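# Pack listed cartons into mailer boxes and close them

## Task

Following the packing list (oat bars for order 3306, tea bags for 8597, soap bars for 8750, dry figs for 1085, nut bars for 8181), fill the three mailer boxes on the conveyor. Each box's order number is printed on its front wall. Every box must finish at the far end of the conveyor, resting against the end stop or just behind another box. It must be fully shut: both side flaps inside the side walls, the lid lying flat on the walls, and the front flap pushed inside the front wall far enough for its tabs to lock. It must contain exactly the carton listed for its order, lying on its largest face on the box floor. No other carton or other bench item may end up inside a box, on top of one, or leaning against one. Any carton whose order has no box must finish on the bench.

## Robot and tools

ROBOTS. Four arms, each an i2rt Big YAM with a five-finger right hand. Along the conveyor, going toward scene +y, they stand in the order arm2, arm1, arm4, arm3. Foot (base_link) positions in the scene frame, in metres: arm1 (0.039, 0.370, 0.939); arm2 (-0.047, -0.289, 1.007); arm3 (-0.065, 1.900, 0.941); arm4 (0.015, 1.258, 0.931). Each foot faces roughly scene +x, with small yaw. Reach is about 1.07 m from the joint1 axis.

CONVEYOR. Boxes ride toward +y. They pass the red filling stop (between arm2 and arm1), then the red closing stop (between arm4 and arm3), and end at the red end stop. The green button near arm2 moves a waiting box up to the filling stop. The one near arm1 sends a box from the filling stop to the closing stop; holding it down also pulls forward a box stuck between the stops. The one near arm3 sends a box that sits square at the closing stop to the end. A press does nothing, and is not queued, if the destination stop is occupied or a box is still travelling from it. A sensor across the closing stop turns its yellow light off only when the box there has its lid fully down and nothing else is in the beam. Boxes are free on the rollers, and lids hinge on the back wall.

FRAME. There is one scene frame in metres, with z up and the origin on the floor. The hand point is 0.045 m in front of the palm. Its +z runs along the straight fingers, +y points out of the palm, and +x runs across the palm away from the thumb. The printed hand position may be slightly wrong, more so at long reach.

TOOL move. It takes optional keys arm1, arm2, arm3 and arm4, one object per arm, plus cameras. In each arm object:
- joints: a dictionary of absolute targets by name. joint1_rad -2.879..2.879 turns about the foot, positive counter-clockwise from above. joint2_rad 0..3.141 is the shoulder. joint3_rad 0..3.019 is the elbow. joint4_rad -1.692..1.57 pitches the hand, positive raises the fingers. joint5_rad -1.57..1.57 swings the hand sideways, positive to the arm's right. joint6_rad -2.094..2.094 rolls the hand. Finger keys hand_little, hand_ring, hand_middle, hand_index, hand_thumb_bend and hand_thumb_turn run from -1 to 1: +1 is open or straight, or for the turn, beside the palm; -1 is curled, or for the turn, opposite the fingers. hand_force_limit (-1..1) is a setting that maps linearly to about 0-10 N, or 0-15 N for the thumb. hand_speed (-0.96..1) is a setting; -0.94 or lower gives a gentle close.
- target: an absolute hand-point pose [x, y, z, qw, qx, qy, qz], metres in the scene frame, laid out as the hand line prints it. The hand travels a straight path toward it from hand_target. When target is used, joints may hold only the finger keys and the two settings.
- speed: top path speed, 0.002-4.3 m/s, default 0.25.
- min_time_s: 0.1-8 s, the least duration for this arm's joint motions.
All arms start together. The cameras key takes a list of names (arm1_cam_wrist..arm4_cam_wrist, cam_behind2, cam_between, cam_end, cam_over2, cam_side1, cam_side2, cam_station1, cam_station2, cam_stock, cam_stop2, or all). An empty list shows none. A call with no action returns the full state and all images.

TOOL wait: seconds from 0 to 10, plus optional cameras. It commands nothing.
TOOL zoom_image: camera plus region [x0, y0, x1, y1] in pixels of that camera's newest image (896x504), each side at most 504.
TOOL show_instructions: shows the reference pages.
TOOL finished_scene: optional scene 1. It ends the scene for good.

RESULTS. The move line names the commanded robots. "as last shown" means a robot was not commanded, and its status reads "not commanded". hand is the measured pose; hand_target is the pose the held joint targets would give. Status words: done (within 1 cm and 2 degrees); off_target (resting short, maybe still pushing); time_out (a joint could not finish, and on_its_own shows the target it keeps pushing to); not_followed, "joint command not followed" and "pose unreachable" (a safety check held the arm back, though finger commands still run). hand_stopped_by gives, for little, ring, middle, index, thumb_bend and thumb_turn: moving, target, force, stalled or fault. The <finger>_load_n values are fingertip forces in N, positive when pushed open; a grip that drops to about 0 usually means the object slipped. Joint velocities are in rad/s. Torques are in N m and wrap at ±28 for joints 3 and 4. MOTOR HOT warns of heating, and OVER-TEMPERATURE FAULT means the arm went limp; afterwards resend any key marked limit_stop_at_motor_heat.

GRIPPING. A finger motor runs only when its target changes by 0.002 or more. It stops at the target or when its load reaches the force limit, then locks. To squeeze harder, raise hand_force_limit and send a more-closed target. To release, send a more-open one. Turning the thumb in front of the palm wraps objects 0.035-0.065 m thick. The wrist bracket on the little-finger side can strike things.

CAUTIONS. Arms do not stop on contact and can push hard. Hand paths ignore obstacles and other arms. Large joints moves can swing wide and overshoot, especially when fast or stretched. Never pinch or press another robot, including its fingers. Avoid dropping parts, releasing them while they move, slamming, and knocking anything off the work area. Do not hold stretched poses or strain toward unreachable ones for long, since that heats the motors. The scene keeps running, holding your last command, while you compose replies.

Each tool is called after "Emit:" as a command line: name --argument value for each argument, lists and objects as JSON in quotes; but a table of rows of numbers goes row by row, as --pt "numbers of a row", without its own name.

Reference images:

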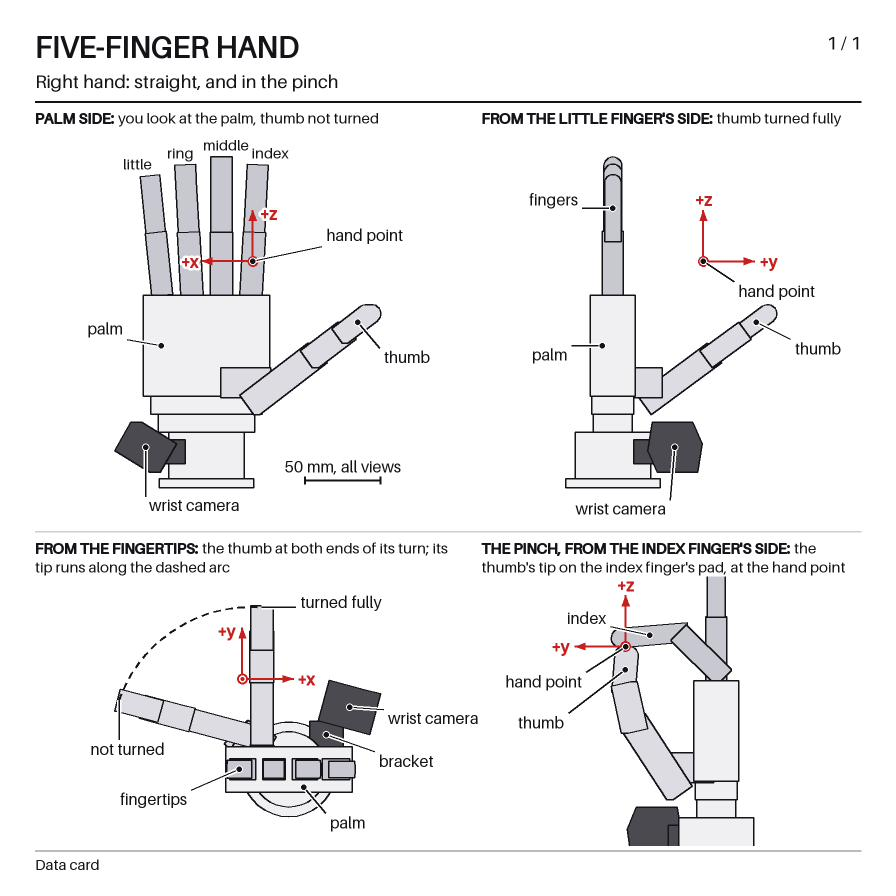

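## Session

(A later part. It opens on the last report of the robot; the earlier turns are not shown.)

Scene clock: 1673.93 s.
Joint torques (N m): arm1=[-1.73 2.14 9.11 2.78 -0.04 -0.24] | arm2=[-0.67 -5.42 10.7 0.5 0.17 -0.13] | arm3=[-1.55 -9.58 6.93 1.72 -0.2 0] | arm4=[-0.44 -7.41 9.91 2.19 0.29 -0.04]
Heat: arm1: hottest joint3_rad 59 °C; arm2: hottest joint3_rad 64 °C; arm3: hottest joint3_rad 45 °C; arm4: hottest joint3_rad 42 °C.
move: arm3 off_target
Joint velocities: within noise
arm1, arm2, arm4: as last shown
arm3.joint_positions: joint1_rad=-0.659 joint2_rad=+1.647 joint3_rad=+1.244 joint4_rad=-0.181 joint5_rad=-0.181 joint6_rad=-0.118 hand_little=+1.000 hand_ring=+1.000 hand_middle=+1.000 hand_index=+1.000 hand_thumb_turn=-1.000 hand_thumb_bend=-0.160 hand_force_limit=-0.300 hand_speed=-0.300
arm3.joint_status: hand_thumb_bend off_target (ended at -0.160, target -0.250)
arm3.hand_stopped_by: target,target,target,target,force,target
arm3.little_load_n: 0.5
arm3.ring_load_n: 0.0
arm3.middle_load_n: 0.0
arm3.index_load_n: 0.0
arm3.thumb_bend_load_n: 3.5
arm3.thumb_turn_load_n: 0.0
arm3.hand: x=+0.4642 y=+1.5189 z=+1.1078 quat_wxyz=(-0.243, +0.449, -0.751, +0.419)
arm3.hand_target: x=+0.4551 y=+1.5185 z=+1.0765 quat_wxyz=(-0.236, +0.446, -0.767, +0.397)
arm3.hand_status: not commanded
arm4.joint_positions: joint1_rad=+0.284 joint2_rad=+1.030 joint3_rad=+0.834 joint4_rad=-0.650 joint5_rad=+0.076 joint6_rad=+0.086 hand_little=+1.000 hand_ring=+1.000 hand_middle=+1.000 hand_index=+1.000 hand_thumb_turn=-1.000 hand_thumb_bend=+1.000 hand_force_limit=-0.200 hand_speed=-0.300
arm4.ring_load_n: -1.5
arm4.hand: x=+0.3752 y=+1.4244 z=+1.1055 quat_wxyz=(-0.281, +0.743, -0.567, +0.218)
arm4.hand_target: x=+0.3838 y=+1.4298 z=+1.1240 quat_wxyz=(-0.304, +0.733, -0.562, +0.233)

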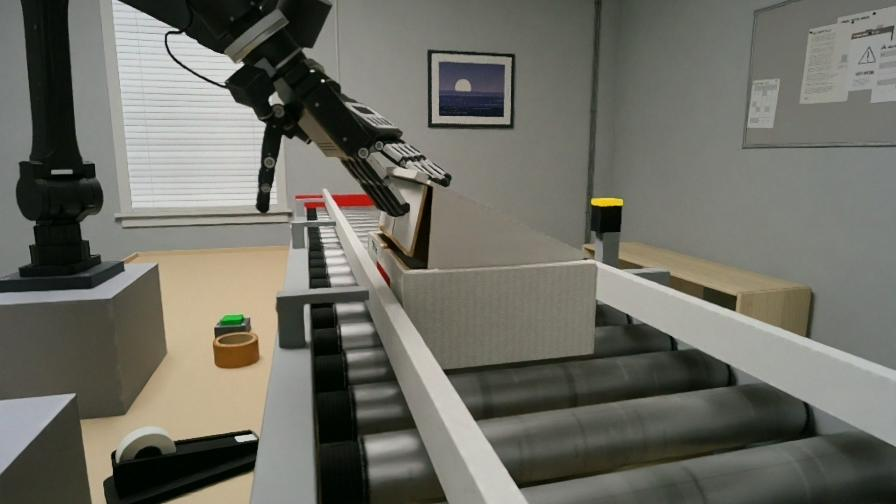

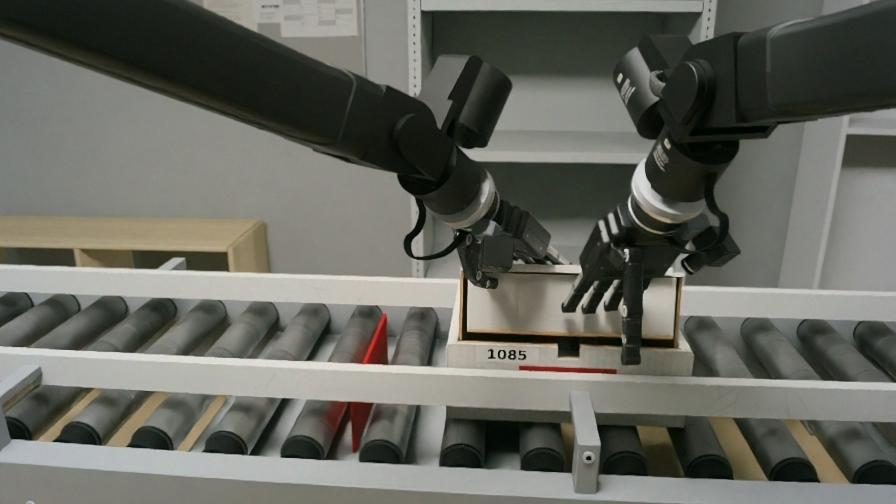

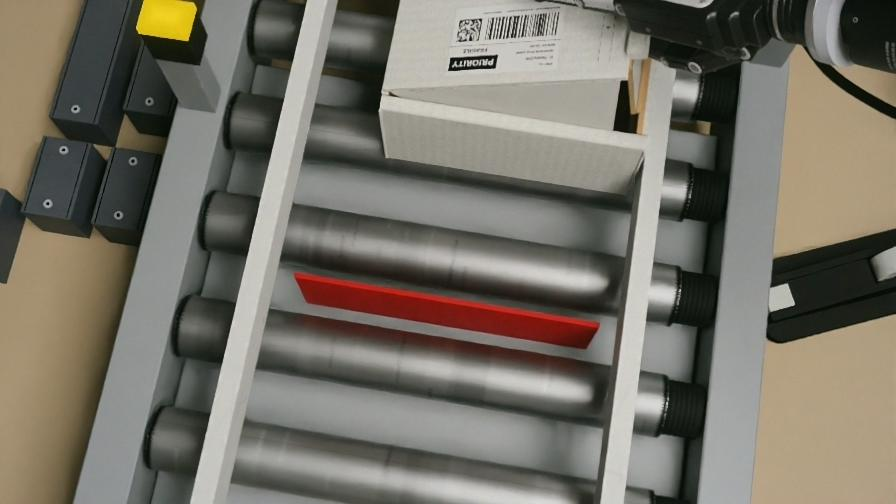

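Emit:
move --arm3 '{"target": [0.455, 1.518, 1.045, 0.236, -0.446, 0.767, -0.397], "speed": 0.04}' --arm4 '{"target": [0.384, 1.43, 1.130, 0.3036, -0.7329, 0.5624, -0.2330], "speed": 0.02}' --cameras '["cam_side2","cam_station2","cam_stop2","cam_over2"]'

Emit:
zoom_image --camera "cam_side2" --region '[350, 180, 450, 280]'

Emit:
zoom_image --camera "cam_stop2" --region '[560, 20, 720, 180]'

Scene clock: 1680.07 s.
Joint torques (N m): arm1=[-1.79 2.14 9.13 2.77 -0.04 -0.24] | arm2=[-0.56 -5.48 10.71 0.5 0.16 -0.13] | arm3=[-1.38 -7.65 6.58 1.77 -0.19 0.01] | arm4=[-0.38 -7.53 10.82 1.52 0.25 -0.05]
Heat: arm1: hottest joint3_rad 59 °C; arm2: hottest joint3_rad 64 °C; arm3: hottest joint3_rad 45 °C; arm4: hottest joint3_rad 42 °C.
move: arm3 off_target; arm4 off_target
Joint velocities: within noise
arm1, arm2: as last shown
arm1.index_load_n: -0.5
arm3.joint_positions: joint1_rad=-0.662 joint2_rad=+1.648 joint3_rad=+1.198 joint4_rad=-0.105 joint5_rad=-0.182 joint6_rad=-0.119 hand_little=+1.000 hand_ring=+1.000 hand_middle=+1.000 hand_index=+1.000 hand_thumb_turn=-1.000 hand_thumb_bend=-0.160 hand_force_limit=-0.300 hand_speed=-0.300
arm3.joint_status: not commanded
arm3.hand_stopped_by: target,target,target,target,force,target
arm3.little_load_n: 0.5
arm3.ring_load_n: 0.0
arm3.middle_load_n: 0.0
arm3.index_load_n: 0.0
arm3.thumb_bend_load_n: 0.5
arm3.thumb_turn_load_n: 0.0
arm3.hand: x=+0.4620 y=+1.5183 z=+1.0962 quat_wxyz=(-0.247, +0.446, -0.745, +0.431)
arm3.hand_target: x=+0.4522 y=+1.5204 z=+1.0476 quat_wxyz=(-0.236, +0.446, -0.766, +0.397)
arm3.hand_status: off_target (0.052 m and 4.8 deg from the pose sent, 0.063 m and 3.3 deg at the start)
arm4.joint_positions: joint1_rad=+0.284 joint2_rad=+1.030 joint3_rad=+0.834 joint4_rad=-0.650 joint5_rad=+0.076 joint6_rad=+0.086 hand_little=+1.000 hand_ring=+1.000 hand_middle=+1.000 hand_index=+1.000 hand_thumb_turn=-1.000 hand_thumb_bend=+1.000 hand_force_limit=-0.200 hand_speed=-0.300
arm4.joint_status: not commanded
arm4.hand_stopped_by: target,target,target,target,target,target
arm4.little_load_n: -0.5
arm4.ring_load_n: -1.5
arm4.middle_load_n: 0.0
arm4.index_load_n: 0.0
arm4.thumb_bend_load_n: 0.0
arm4.thumb_turn_load_n: 0.0
arm4.hand: x=+0.3752 y=+1.4244 z=+1.1055 quat_wxyz=(-0.281, +0.743, -0.567, +0.218)
arm4.hand_target: x=+0.3837 y=+1.4301 z=+1.1294 quat_wxyz=(-0.304, +0.733, -0.562, +0.232)
arm4.hand_status: off_target (0.027 m and 3.3 deg from the pose sent, 0.027 m and 3.3 deg at the start)
pictures: cam_over2, cam_side2, cam_station2, cam_stop2

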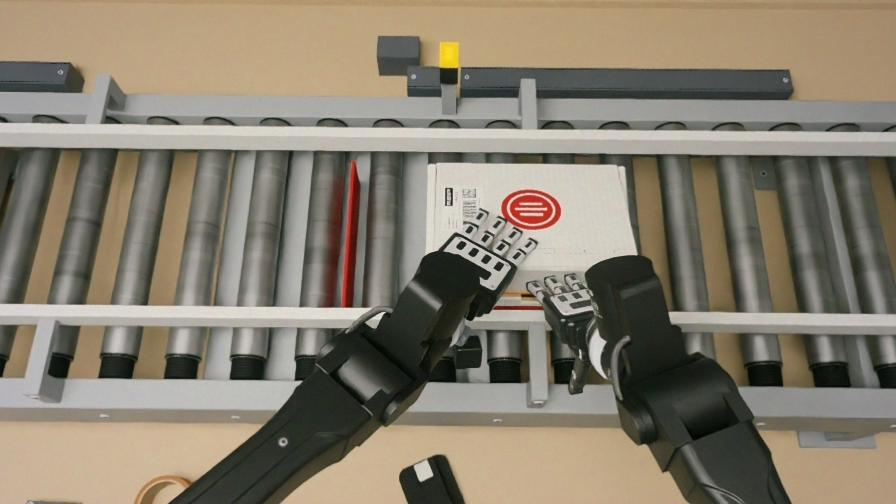

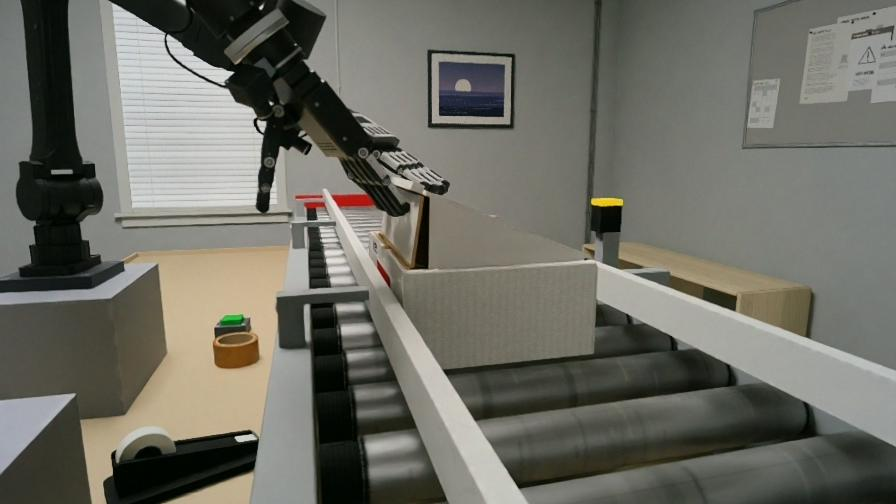

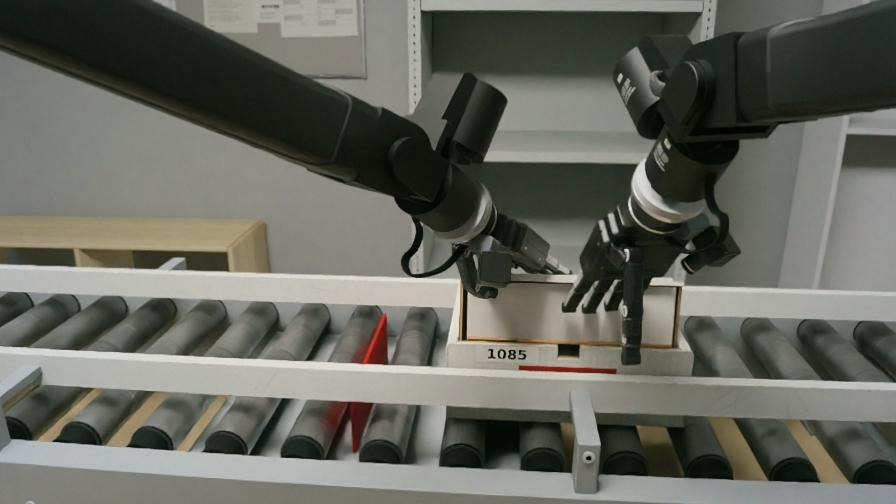

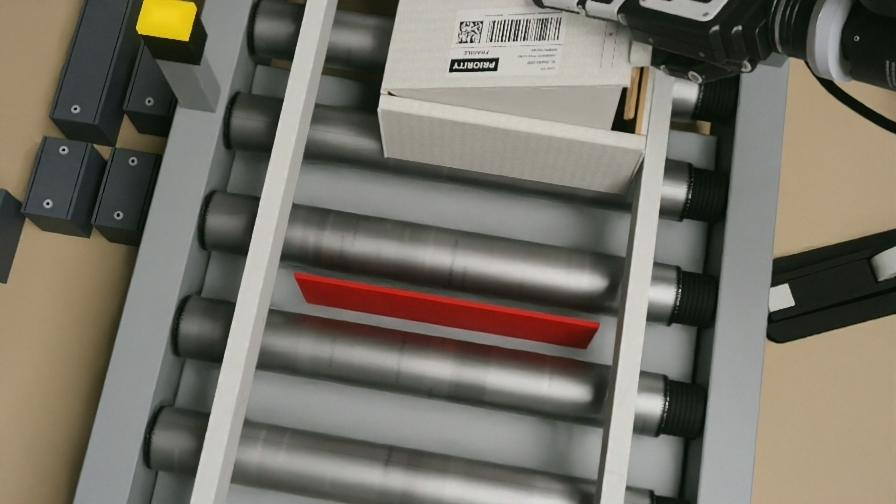

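Scaled by 5.040 from the camera's image (finer frame: 1280x720).

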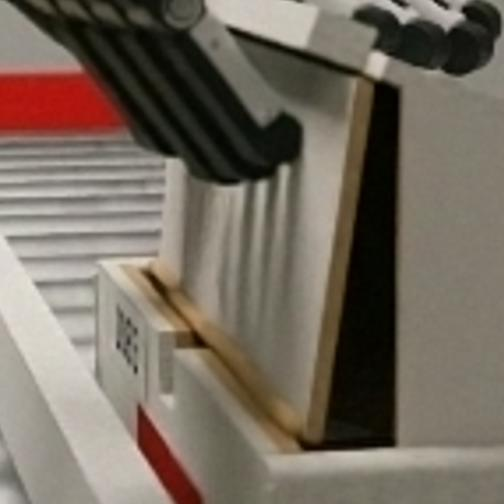

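Scaled by 3.150 from the camera's image (finer frame: 1280x720).

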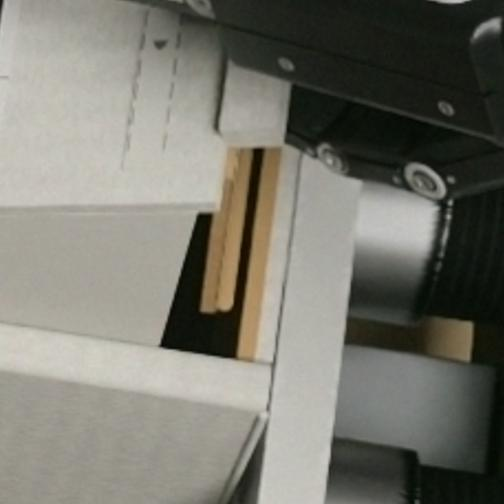

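Emit:
move --arm3 '{"target": [0.452, 1.520, 1.015, 0.236, -0.446, 0.767, -0.397], "speed": 0.04}' --cameras '["cam_side2","cam_station2","cam_stop2","cam_over2"]'

Emit:
zoom_image --camera "cam_side2" --region '[350, 180, 450, 280]'

Emit:
zoom_image --camera "cam_stop2" --region '[560, 20, 720, 180]'

Scene clock: 1686.30 s.
Joint torques (N m): arm1=[-1.73 2.2 9.13 2.78 -0.04 -0.24] | arm2=[-0.62 -5.42 10.7 0.5 0.16 -0.13] | arm3=[-1.32 -5.77 5.64 1.32 -0.11 0.02] | arm4=[-0.44 -7.24 10.85 1.54 0.16 -0.04]
Heat: arm1: hottest joint3_rad 59 °C; arm2: hottest joint3_rad 64 °C; arm3: hottest joint3_rad 44 °C; arm4: hottest joint3_rad 42 °C.
move: arm3 off_target
Joint velocities: within noise
arm1, arm2, arm4: as last shown
arm1.index_load_n: 0.0
arm2.middle_load_n: -0.5
arm3.joint_positions: joint1_rad=-0.662 joint2_rad=+1.648 joint3_rad=+1.154 joint4_rad=-0.013 joint5_rad=-0.184 joint6_rad=-0.119 hand_little=+1.000 hand_ring=+1.000 hand_middle=+1.000 hand_index=+1.000 hand_thumb_turn=-1.000 hand_thumb_bend=-0.161 hand_force_limit=-0.300 hand_speed=-0.300
arm3.joint_status: not commanded
arm3.hand_stopped_by: target,target,target,target,force,target
arm3.little_load_n: 0.5
arm3.ring_load_n: 0.0
arm3.middle_load_n: 0.0
arm3.index_load_n: 0.0
arm3.thumb_bend_load_n: -1.0
arm3.thumb_turn_load_n: 0.0
arm3.hand: x=+0.4631 y=+1.5178 z=+1.0903 quat_wxyz=(-0.254, +0.443, -0.733, +0.450)
arm3.hand_target: x=+0.4467 y=+1.5250 z=+1.0195 quat_wxyz=(-0.236, +0.446, -0.767, +0.397)
arm3.hand_status: off_target (0.076 m and 7.5 deg from the pose sent, 0.082 m and 4.8 deg at the start)
arm4.joint_positions: joint1_rad=+0.284 joint2_rad=+1.027 joint3_rad=+0.834 joint4_rad=-0.650 joint5_rad=+0.079 joint6_rad=+0.086 hand_little=+1.000 hand_ring=+1.000 hand_middle=+1.000 hand_index=+1.000 hand_thumb_turn=-1.000 hand_thumb_bend=+1.000 hand_force_limit=-0.200 hand_speed=-0.300
arm4.little_load_n: 0.0
arm4.ring_load_n: -0.5
arm4.hand: x=+0.3754 y=+1.4238 z=+1.1066 quat_wxyz=(-0.282, +0.742, -0.568, +0.220)
arm4.hand_target: x=+0.3838 y=+1.4300 z=+1.1293 quat_wxyz=(-0.303, +0.733, -0.562, +0.232)
pictures: cam_over2, cam_side2, cam_station2, cam_stop2

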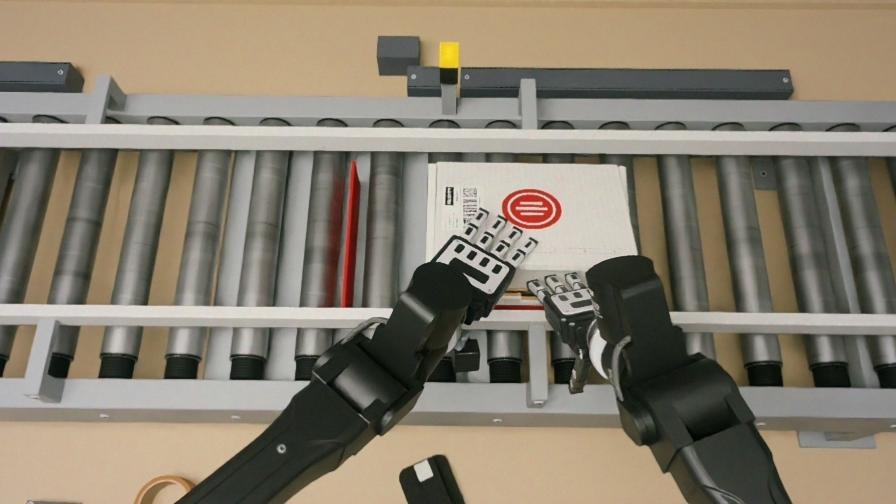

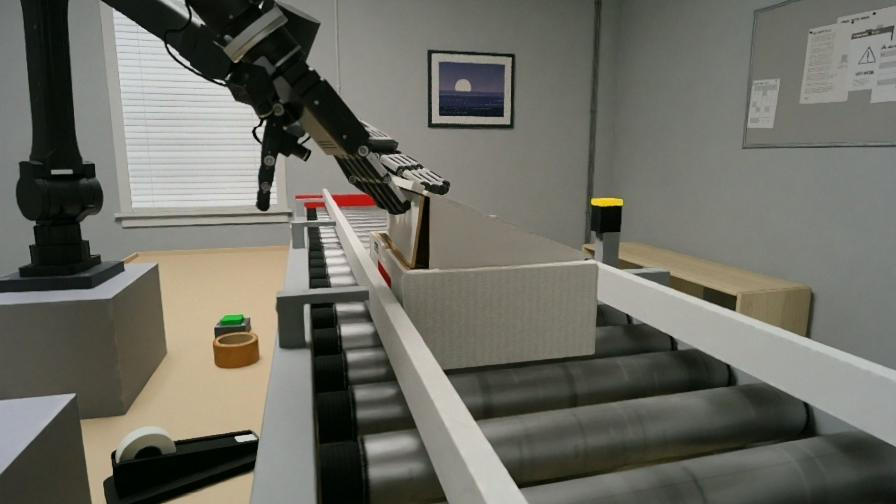

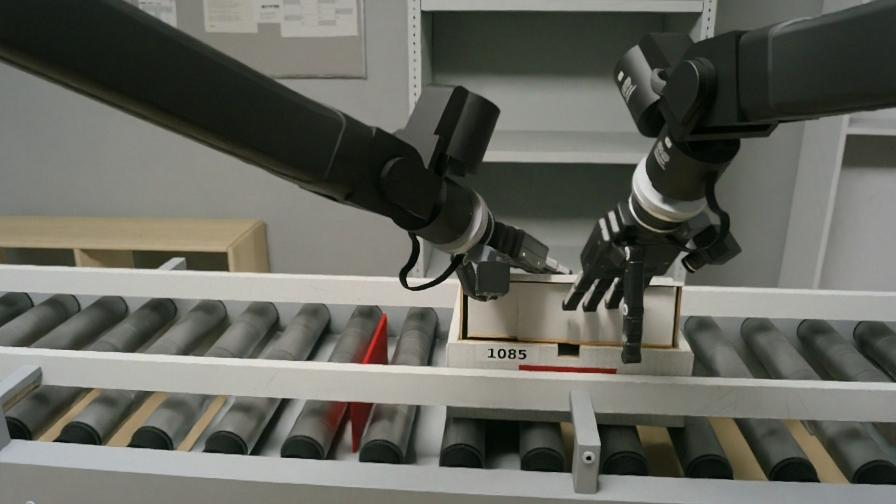

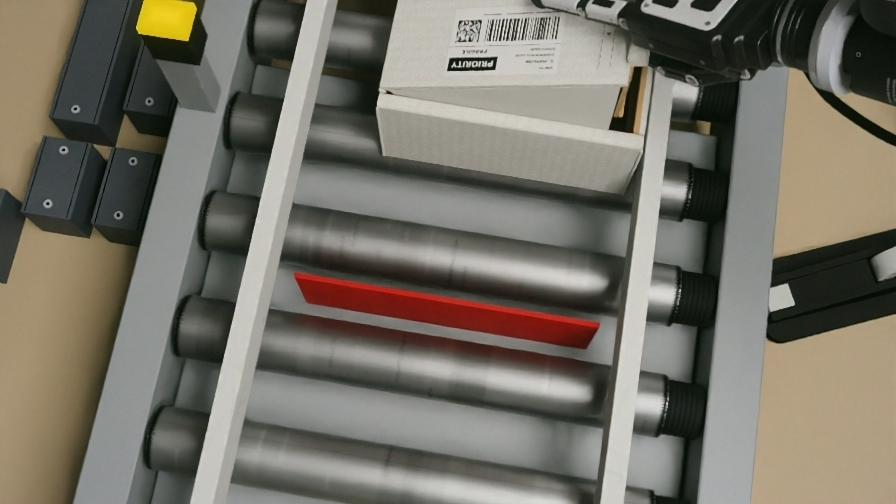

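Scaled by 5.040 from the camera's image (finer frame: 1280x720).

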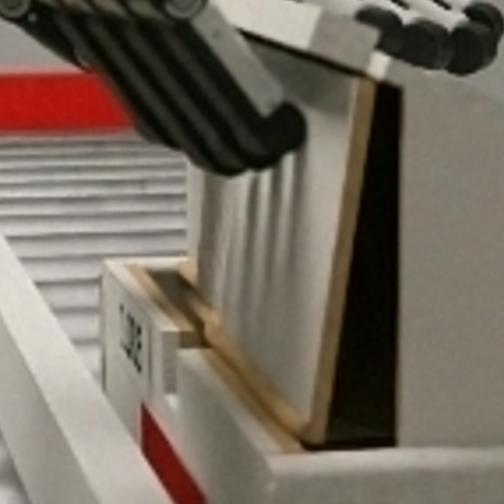

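Scaled by 3.150 from the camera's image (finer frame: 1280x720).

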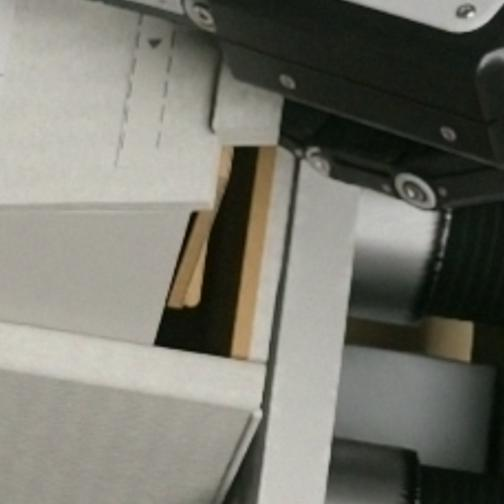

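Emit:
move --arm4 '{"target": [0.398, 1.425, 1.135, 0.3036, -0.7329, 0.5624, -0.2330], "speed": 0.04}' --cameras '["cam_side2","cam_stop2","cam_behind2"]'

Emit:
zoom_image --camera "cam_side2" --region '[350, 180, 450, 280]'

Emit:
zoom_image --camera "cam_stop2" --region '[560, 20, 720, 180]'

Scene clock: 1697.07 s.
Joint torques (N m): arm1=[-1.73 2.2 9.11 2.8 -0.04 -0.24] | arm2=[-0.67 -5.42 10.71 0.51 0.16 -0.13] | arm3=[-1.38 -5.77 5.67 1.25 -0.11 0.02] | arm4=[-2.08 -5.25 12.81 1.52 -0.11 -0.27]
Heat: arm1: hottest joint3_rad 59 °C; arm2: hottest joint3_rad 65 °C; arm3: hottest joint3_rad 44 °C; arm4: hottest joint3_rad 43 °C.
move: arm4 off_target
Joint velocities: within noise
arm1, arm2, arm3: as last shown
arm1.thumb_turn_load_n: -0.5
arm2.middle_load_n: 0.0
arm3.hand_target: x=+0.4466 y=+1.5251 z=+1.0194 quat_wxyz=(-0.236, +0.446, -0.767, +0.397)
arm4.joint_positions: joint1_rad=+0.277 joint2_rad=+1.028 joint3_rad=+0.837 joint4_rad=-0.650 joint5_rad=+0.067 joint6_rad=+0.086 hand_little=+1.000 hand_ring=+1.000 hand_middle=+1.000 hand_index=+1.000 hand_thumb_turn=-1.000 hand_thumb_bend=+1.000 hand_force_limit=-0.200 hand_speed=-0.300
arm4.joint_status: not commanded
arm4.hand_stopped_by: target,target,target,target,target,target
arm4.little_load_n: -0.5
arm4.ring_load_n: -1.0
arm4.middle_load_n: 0.0
arm4.index_load_n: 0.0
arm4.thumb_bend_load_n: 0.0
arm4.thumb_turn_load_n: 0.0
arm4.hand: x=+0.3763 y=+1.4241 z=+1.1078 quat_wxyz=(-0.285, +0.741, -0.568, +0.216)
arm4.hand_target: x=+0.3970 y=+1.4249 z=+1.1352 quat_wxyz=(-0.304, +0.732, -0.563, +0.234)
arm4.hand_status: off_target (0.035 m and 3.1 deg from the pose sent, 0.036 m and 3.2 deg at the start)
pictures: cam_behind2, cam_side2, cam_stop2

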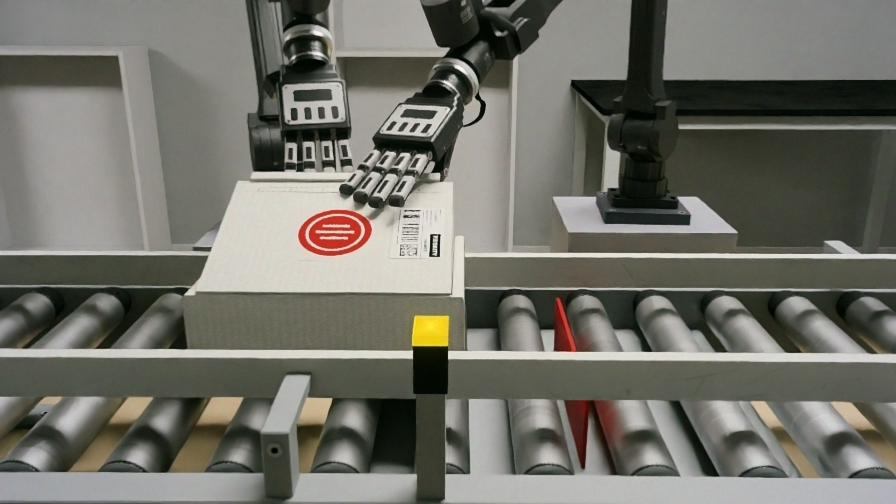

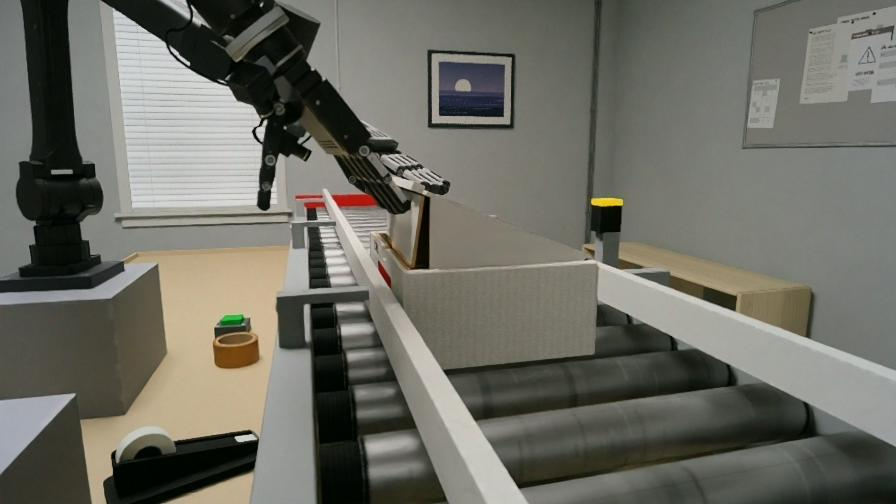

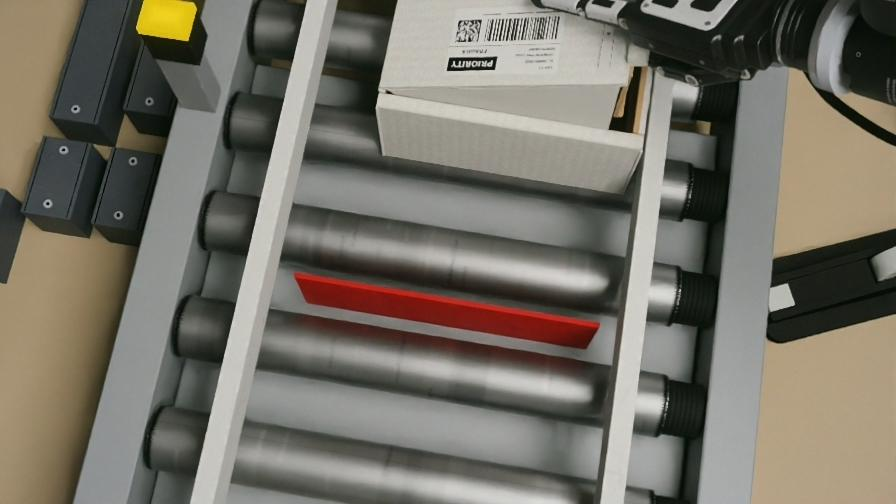

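Scaled by 5.040 from the camera's image (finer frame: 1280x720).

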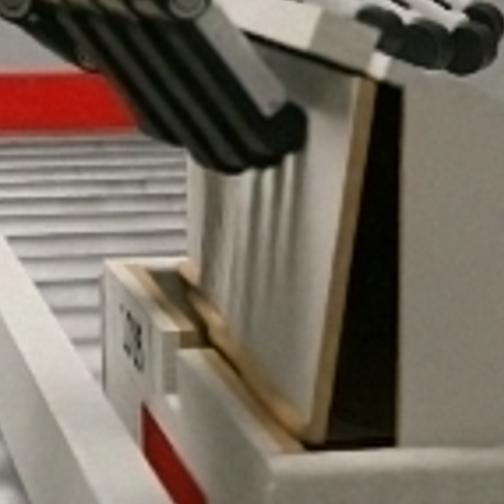

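Scaled by 3.150 from the camera's image (finer frame: 1280x720).

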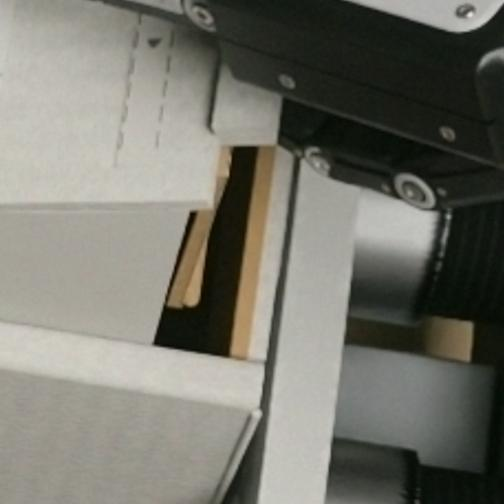

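Emit:
move --cameras '["cam_station2","cam_over2","arm3_cam_wrist","cam_end"]'

Emit:
zoom_image --camera "cam_station2" --region '[430, 230, 580, 380]'

Scene clock: 1719.90 s.
Joint torques (N m): arm1=[-1.73 2.14 9.11 2.8 -0.04 -0.24] | arm2=[-0.67 -5.42 10.7 0.51 0.17 -0.13] | arm3=[-1.38 -5.83 5.65 1.24 -0.11 0.02] | arm4=[-2.02 -5.19 12.79 1.51 -0.11 -0.27]
Heat: arm1: hottest joint3_rad 59 °C; arm2: hottest joint3_rad 65 °C; arm3: hottest joint3_rad 43 °C; arm4: hottest joint3_rad 49 °C.
Joint velocities: within noise
arm1.joint_positions: joint1_rad=+0.316 joint2_rad=+0.406 joint3_rad=+1.007 joint4_rad=-1.028 joint5_rad=+0.002 joint6_rad=-0.982 hand_little=+1.000 hand_ring=+1.000 hand_middle=+1.000 hand_index=+1.000 hand_thumb_turn=+1.000 hand_thumb_bend=+1.000 hand_force_limit=+0.000 hand_speed=-0.800
arm1.joint_status: not commanded
arm1.hand_stopped_by: target,target,target,target,target,target
arm1.little_load_n: 0.0
arm1.ring_load_n: 0.0
arm1.middle_load_n: 0.0
arm1.index_load_n: 0.0
arm1.thumb_bend_load_n: 0.0
arm1.thumb_turn_load_n: 0.0
arm1.hand: x=+0.2613 y=+0.4380 z=+1.3357 quat_wxyz=(-0.263, +0.835, -0.065, +0.479) (m; scene frame)
arm1.hand_target: x=+0.2659 y=+0.4351 z=+1.3400 quat_wxyz=(-0.260, +0.828, -0.063, +0.493) (m; scene frame)
arm1.hand_status: not commanded
arm2.joint_positions: joint1_rad=+0.803 joint2_rad=+1.195 joint3_rad=+1.279 joint4_rad=-1.267 joint5_rad=+0.350 joint6_rad=-0.612 hand_little=+1.000 hand_ring=+1.000 hand_middle=+1.000 hand_index=+1.000 hand_thumb_turn=+1.000 hand_thumb_bend=+1.000 hand_force_limit=+0.000 hand_speed=-0.800
arm2.joint_status: not commanded
arm2.hand_stopped_by: target,target,target,target,target,target
arm2.little_load_n: 0.0
arm2.ring_load_n: 0.0
arm2.middle_load_n: 0.0
arm2.index_load_n: 0.0
arm2.thumb_bend_load_n: 0.0
arm2.thumb_turn_load_n: 0.0
arm2.hand: x=+0.2742 y=-0.1069 z=+1.2866 quat_wxyz=(-0.028, +0.956, -0.146, +0.252) (m; scene frame)
arm2.hand_target: x=+0.2802 y=-0.0991 z=+1.3007 quat_wxyz=(-0.035, +0.956, -0.137, +0.256) (m; scene frame)
arm2.hand_status: not commanded
arm3.joint_positions: joint1_rad=-0.662 joint2_rad=+1.648 joint3_rad=+1.154 joint4_rad=-0.013 joint5_rad=-0.184 joint6_rad=-0.119 hand_little=+1.000 hand_ring=+1.000 hand_middle=+1.000 hand_index=+1.000 hand_thumb_turn=-1.000 hand_thumb_bend=-0.161 hand_force_limit=-0.300 hand_speed=-0.300
arm3.joint_status: not commanded
arm3.hand_stopped_by: target,target,target,target,force,target
arm3.little_load_n: 0.5
arm3.ring_load_n: 0.0
arm3.middle_load_n: 0.0
arm3.index_load_n: -0.5
arm3.thumb_bend_load_n: -1.0
arm3.thumb_turn_load_n: 0.0
arm3.hand: x=+0.4631 y=+1.5178 z=+1.0903 quat_wxyz=(-0.254, +0.443, -0.733, +0.450) (m; scene frame)
arm3.hand_target: x=+0.4466 y=+1.5251 z=+1.0194 quat_wxyz=(-0.236, +0.446, -0.767, +0.397) (m; scene frame)
arm3.hand_status: not commanded
arm4.joint_positions: joint1_rad=+0.277 joint2_rad=+1.028 joint3_rad=+0.837 joint4_rad=-0.650 joint5_rad=+0.067 joint6_rad=+0.086 hand_little=+1.000 hand_ring=+1.000 hand_middle=+1.000 hand_index=+1.000 hand_thumb_turn=-1.000 hand_thumb_bend=+1.000 hand_force_limit=-0.200 hand_speed=-0.300
arm4.joint_status: not commanded
arm4.hand_stopped_by: target,target,target,target,target,target
arm4.little_load_n: -0.5
arm4.ring_load_n: -1.0
arm4.middle_load_n: 0.0
arm4.index_load_n: 0.0
arm4.thumb_bend_load_n: 0.0
arm4.thumb_turn_load_n: 0.0
arm4.hand: x=+0.3763 y=+1.4241 z=+1.1078 quat_wxyz=(-0.285, +0.741, -0.568, +0.216) (m; scene frame)
arm4.hand_target: x=+0.3970 y=+1.4249 z=+1.1352 quat_wxyz=(-0.304, +0.732, -0.563, +0.234) (m; scene frame)
arm4.hand_status: off_target (0.035 m and 3.1 deg from the pose sent, 0.036 m and 3.2 deg at the start)
pictures: arm3_cam_wrist, cam_end, cam_over2, cam_station2

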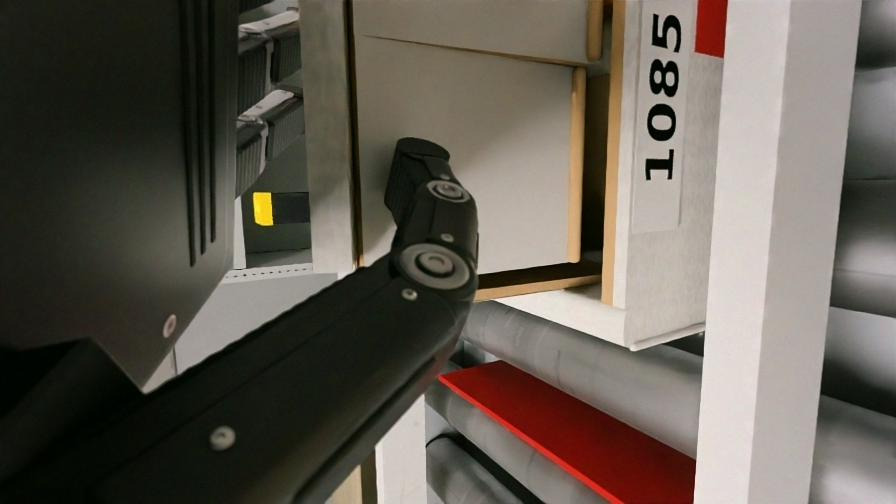

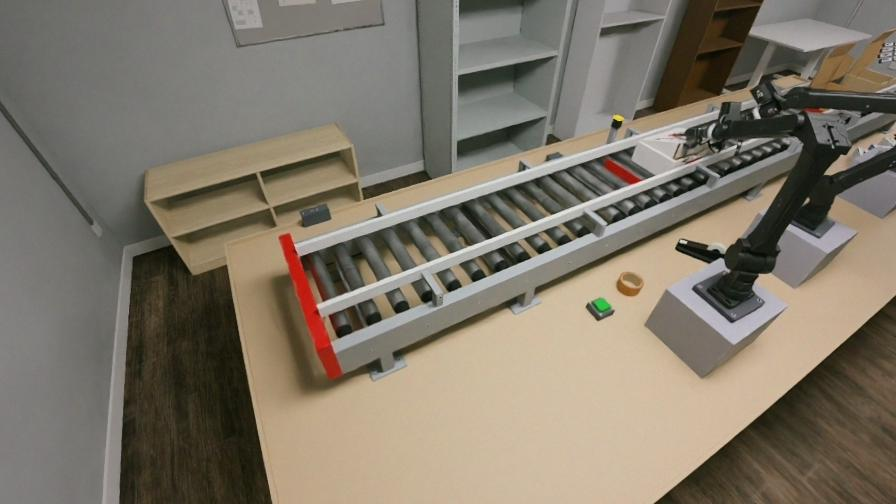

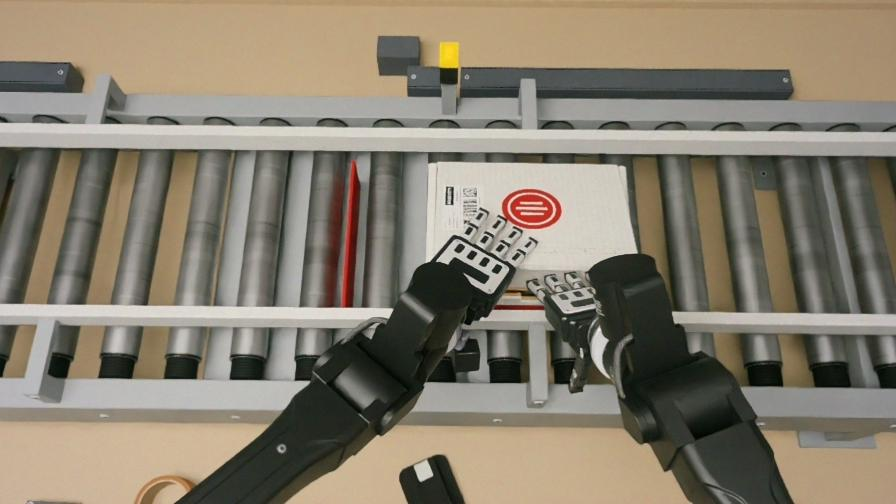

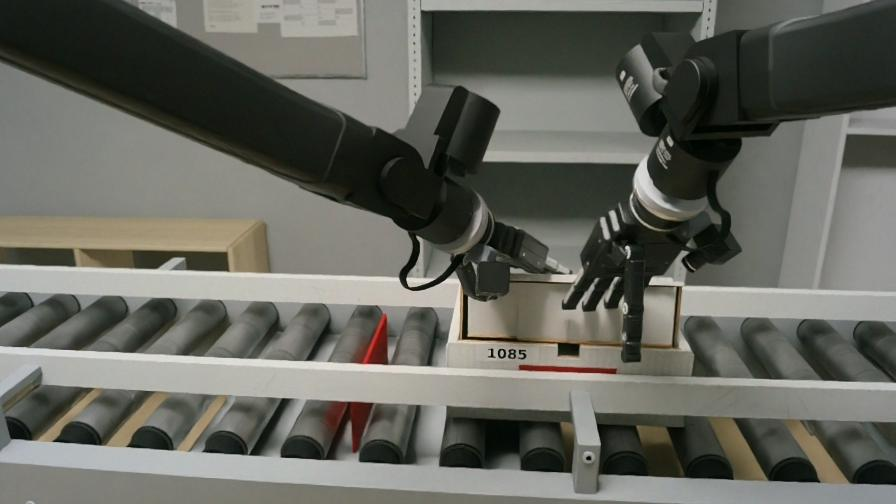

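Scaled by 3.360 from the camera's image (finer frame: 1280x720).

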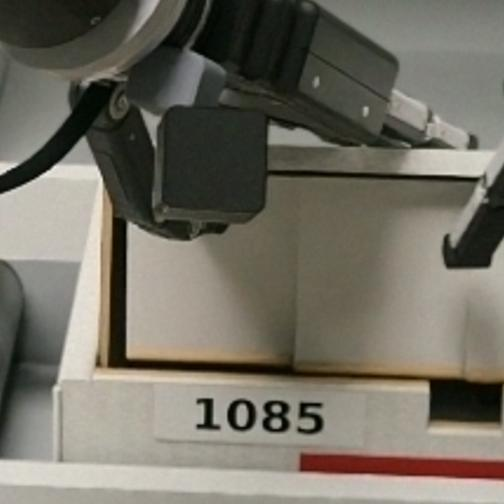

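Emit:
move --arm3 '{"target": [0.455, 1.518, 1.065, 0.236, -0.446, 0.767, -0.397], "speed": 0.06}' --arm4 '{"target": [0.410, 1.43, 1.125, 0.3036, -0.7329, 0.5624, -0.2330], "speed": 0.04}' --cameras '["cam_side2","cam_stop2","arm3_cam_wrist"]'

Emit:
zoom_image --camera "cam_side2" --region '[350, 180, 450, 280]'

Scene clock: 1737.37 s.
Joint torques (N m): arm1=[-1.73 2.14 9.11 2.78 -0.04 -0.24] | arm2=[-0.62 -5.48 10.73 0.5 0.16 -0.13] | arm3=[-1.32 -9.82 9.84 0.13 -0.13 0.04] | arm4=[-1.96 -5.54 12.6 2.92 0.07 -0.27]
Heat: arm1: hottest joint3_rad 59 °C; arm2: hottest joint3_rad 65 °C; arm3: hottest joint3_rad 43 °C; arm4: hottest joint3_rad 51 °C.
move: arm3 off_target; arm4 off_target
Joint velocities: within noise
arm1, arm2: as last shown
arm2.index_load_n: -0.5
arm3.joint_positions: joint1_rad=-0.662 joint2_rad=+1.660 joint3_rad=+1.187 joint4_rad=-0.108 joint5_rad=-0.182 joint6_rad=-0.121 hand_little=+1.000 hand_ring=+1.000 hand_middle=+1.000 hand_index=+1.000 hand_thumb_turn=-1.000 hand_thumb_bend=-0.160 hand_force_limit=-0.300 hand_speed=-0.300
arm3.joint_status: not commanded
arm3.hand_stopped_by: target,target,target,target,force,target
arm3.little_load_n: 0.5
arm3.ring_load_n: 0.0
arm3.middle_load_n: 0.0
arm3.index_load_n: 0.0
arm3.thumb_bend_load_n: 0.5
arm3.thumb_turn_load_n: 0.0
arm3.hand: x=+0.4587 y=+1.5210 z=+1.0822 quat_wxyz=(-0.243, +0.449, -0.750, +0.420)
arm3.hand_target: x=+0.4541 y=+1.5185 z=+1.0653 quat_wxyz=(-0.236, +0.445, -0.767, +0.397)
arm3.hand_status: off_target (0.018 m and 3.4 deg from the pose sent, 0.027 m and 7.5 deg at the start)
arm4.joint_positions: joint1_rad=+0.277 joint2_rad=+1.065 joint3_rad=+0.838 joint4_rad=-0.650 joint5_rad=+0.063 joint6_rad=+0.086 hand_little=+1.000 hand_ring=+1.000 hand_middle=+1.000 hand_index=+1.000 hand_thumb_turn=-1.000 hand_thumb_bend=+1.000 hand_force_limit=-0.200 hand_speed=-0.300
arm4.joint_status: not commanded
arm4.hand_stopped_by: target,target,target,target,target,target
arm4.little_load_n: -2.5
arm4.ring_load_n: -0.5
arm4.middle_load_n: 0.0
arm4.index_load_n: 0.0
arm4.thumb_bend_load_n: 0.0
arm4.thumb_turn_load_n: 0.0
arm4.hand: x=+0.3777 y=+1.4256 z=+1.0948 quat_wxyz=(-0.272, +0.747, -0.571, +0.206)
arm4.hand_target: x=+0.4071 y=+1.4293 z=+1.1257 quat_wxyz=(-0.304, +0.733, -0.562, +0.233)
arm4.hand_status: off_target (0.044 m and 5.1 deg from the pose sent, 0.038 m and 3.1 deg at the start)
pictures: arm3_cam_wrist, cam_side2, cam_stop2

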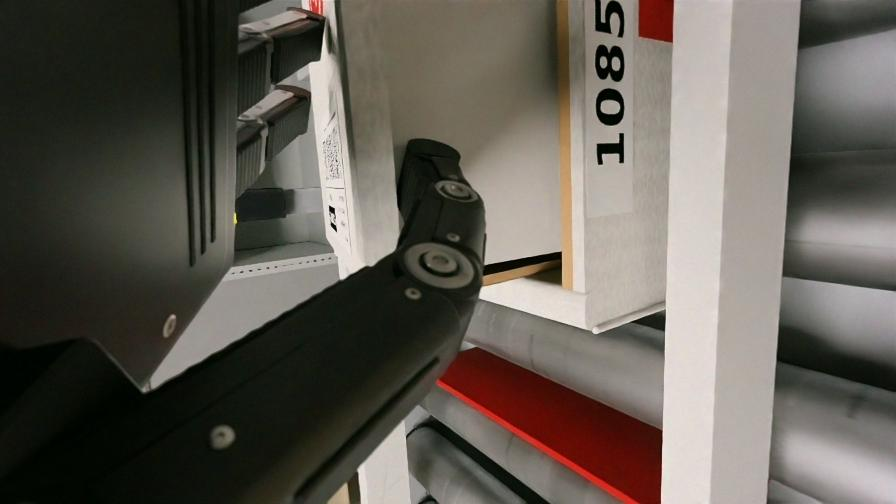

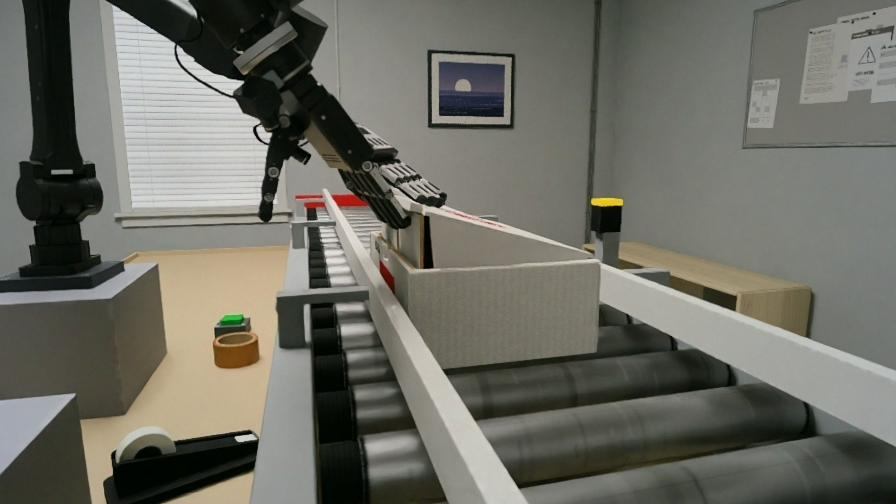

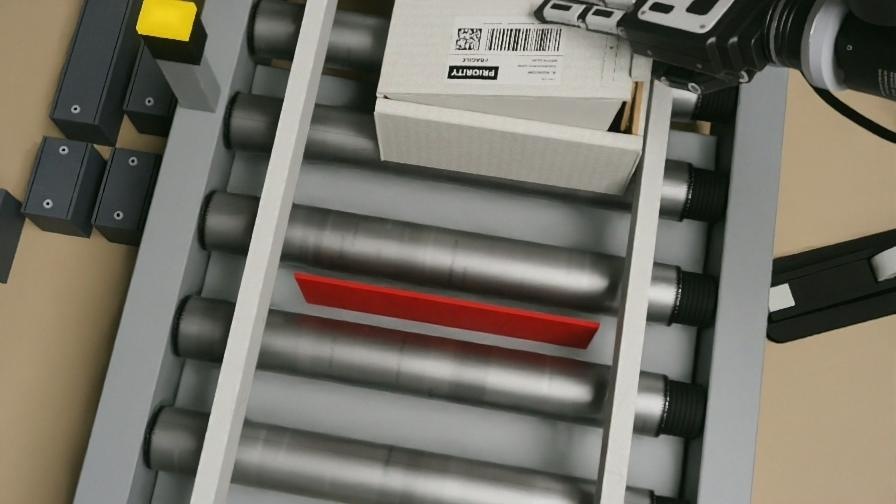

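Scaled by 5.040 from the camera's image (finer frame: 1280x720).

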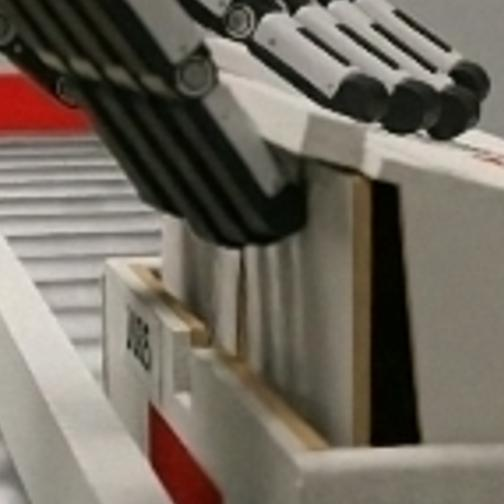

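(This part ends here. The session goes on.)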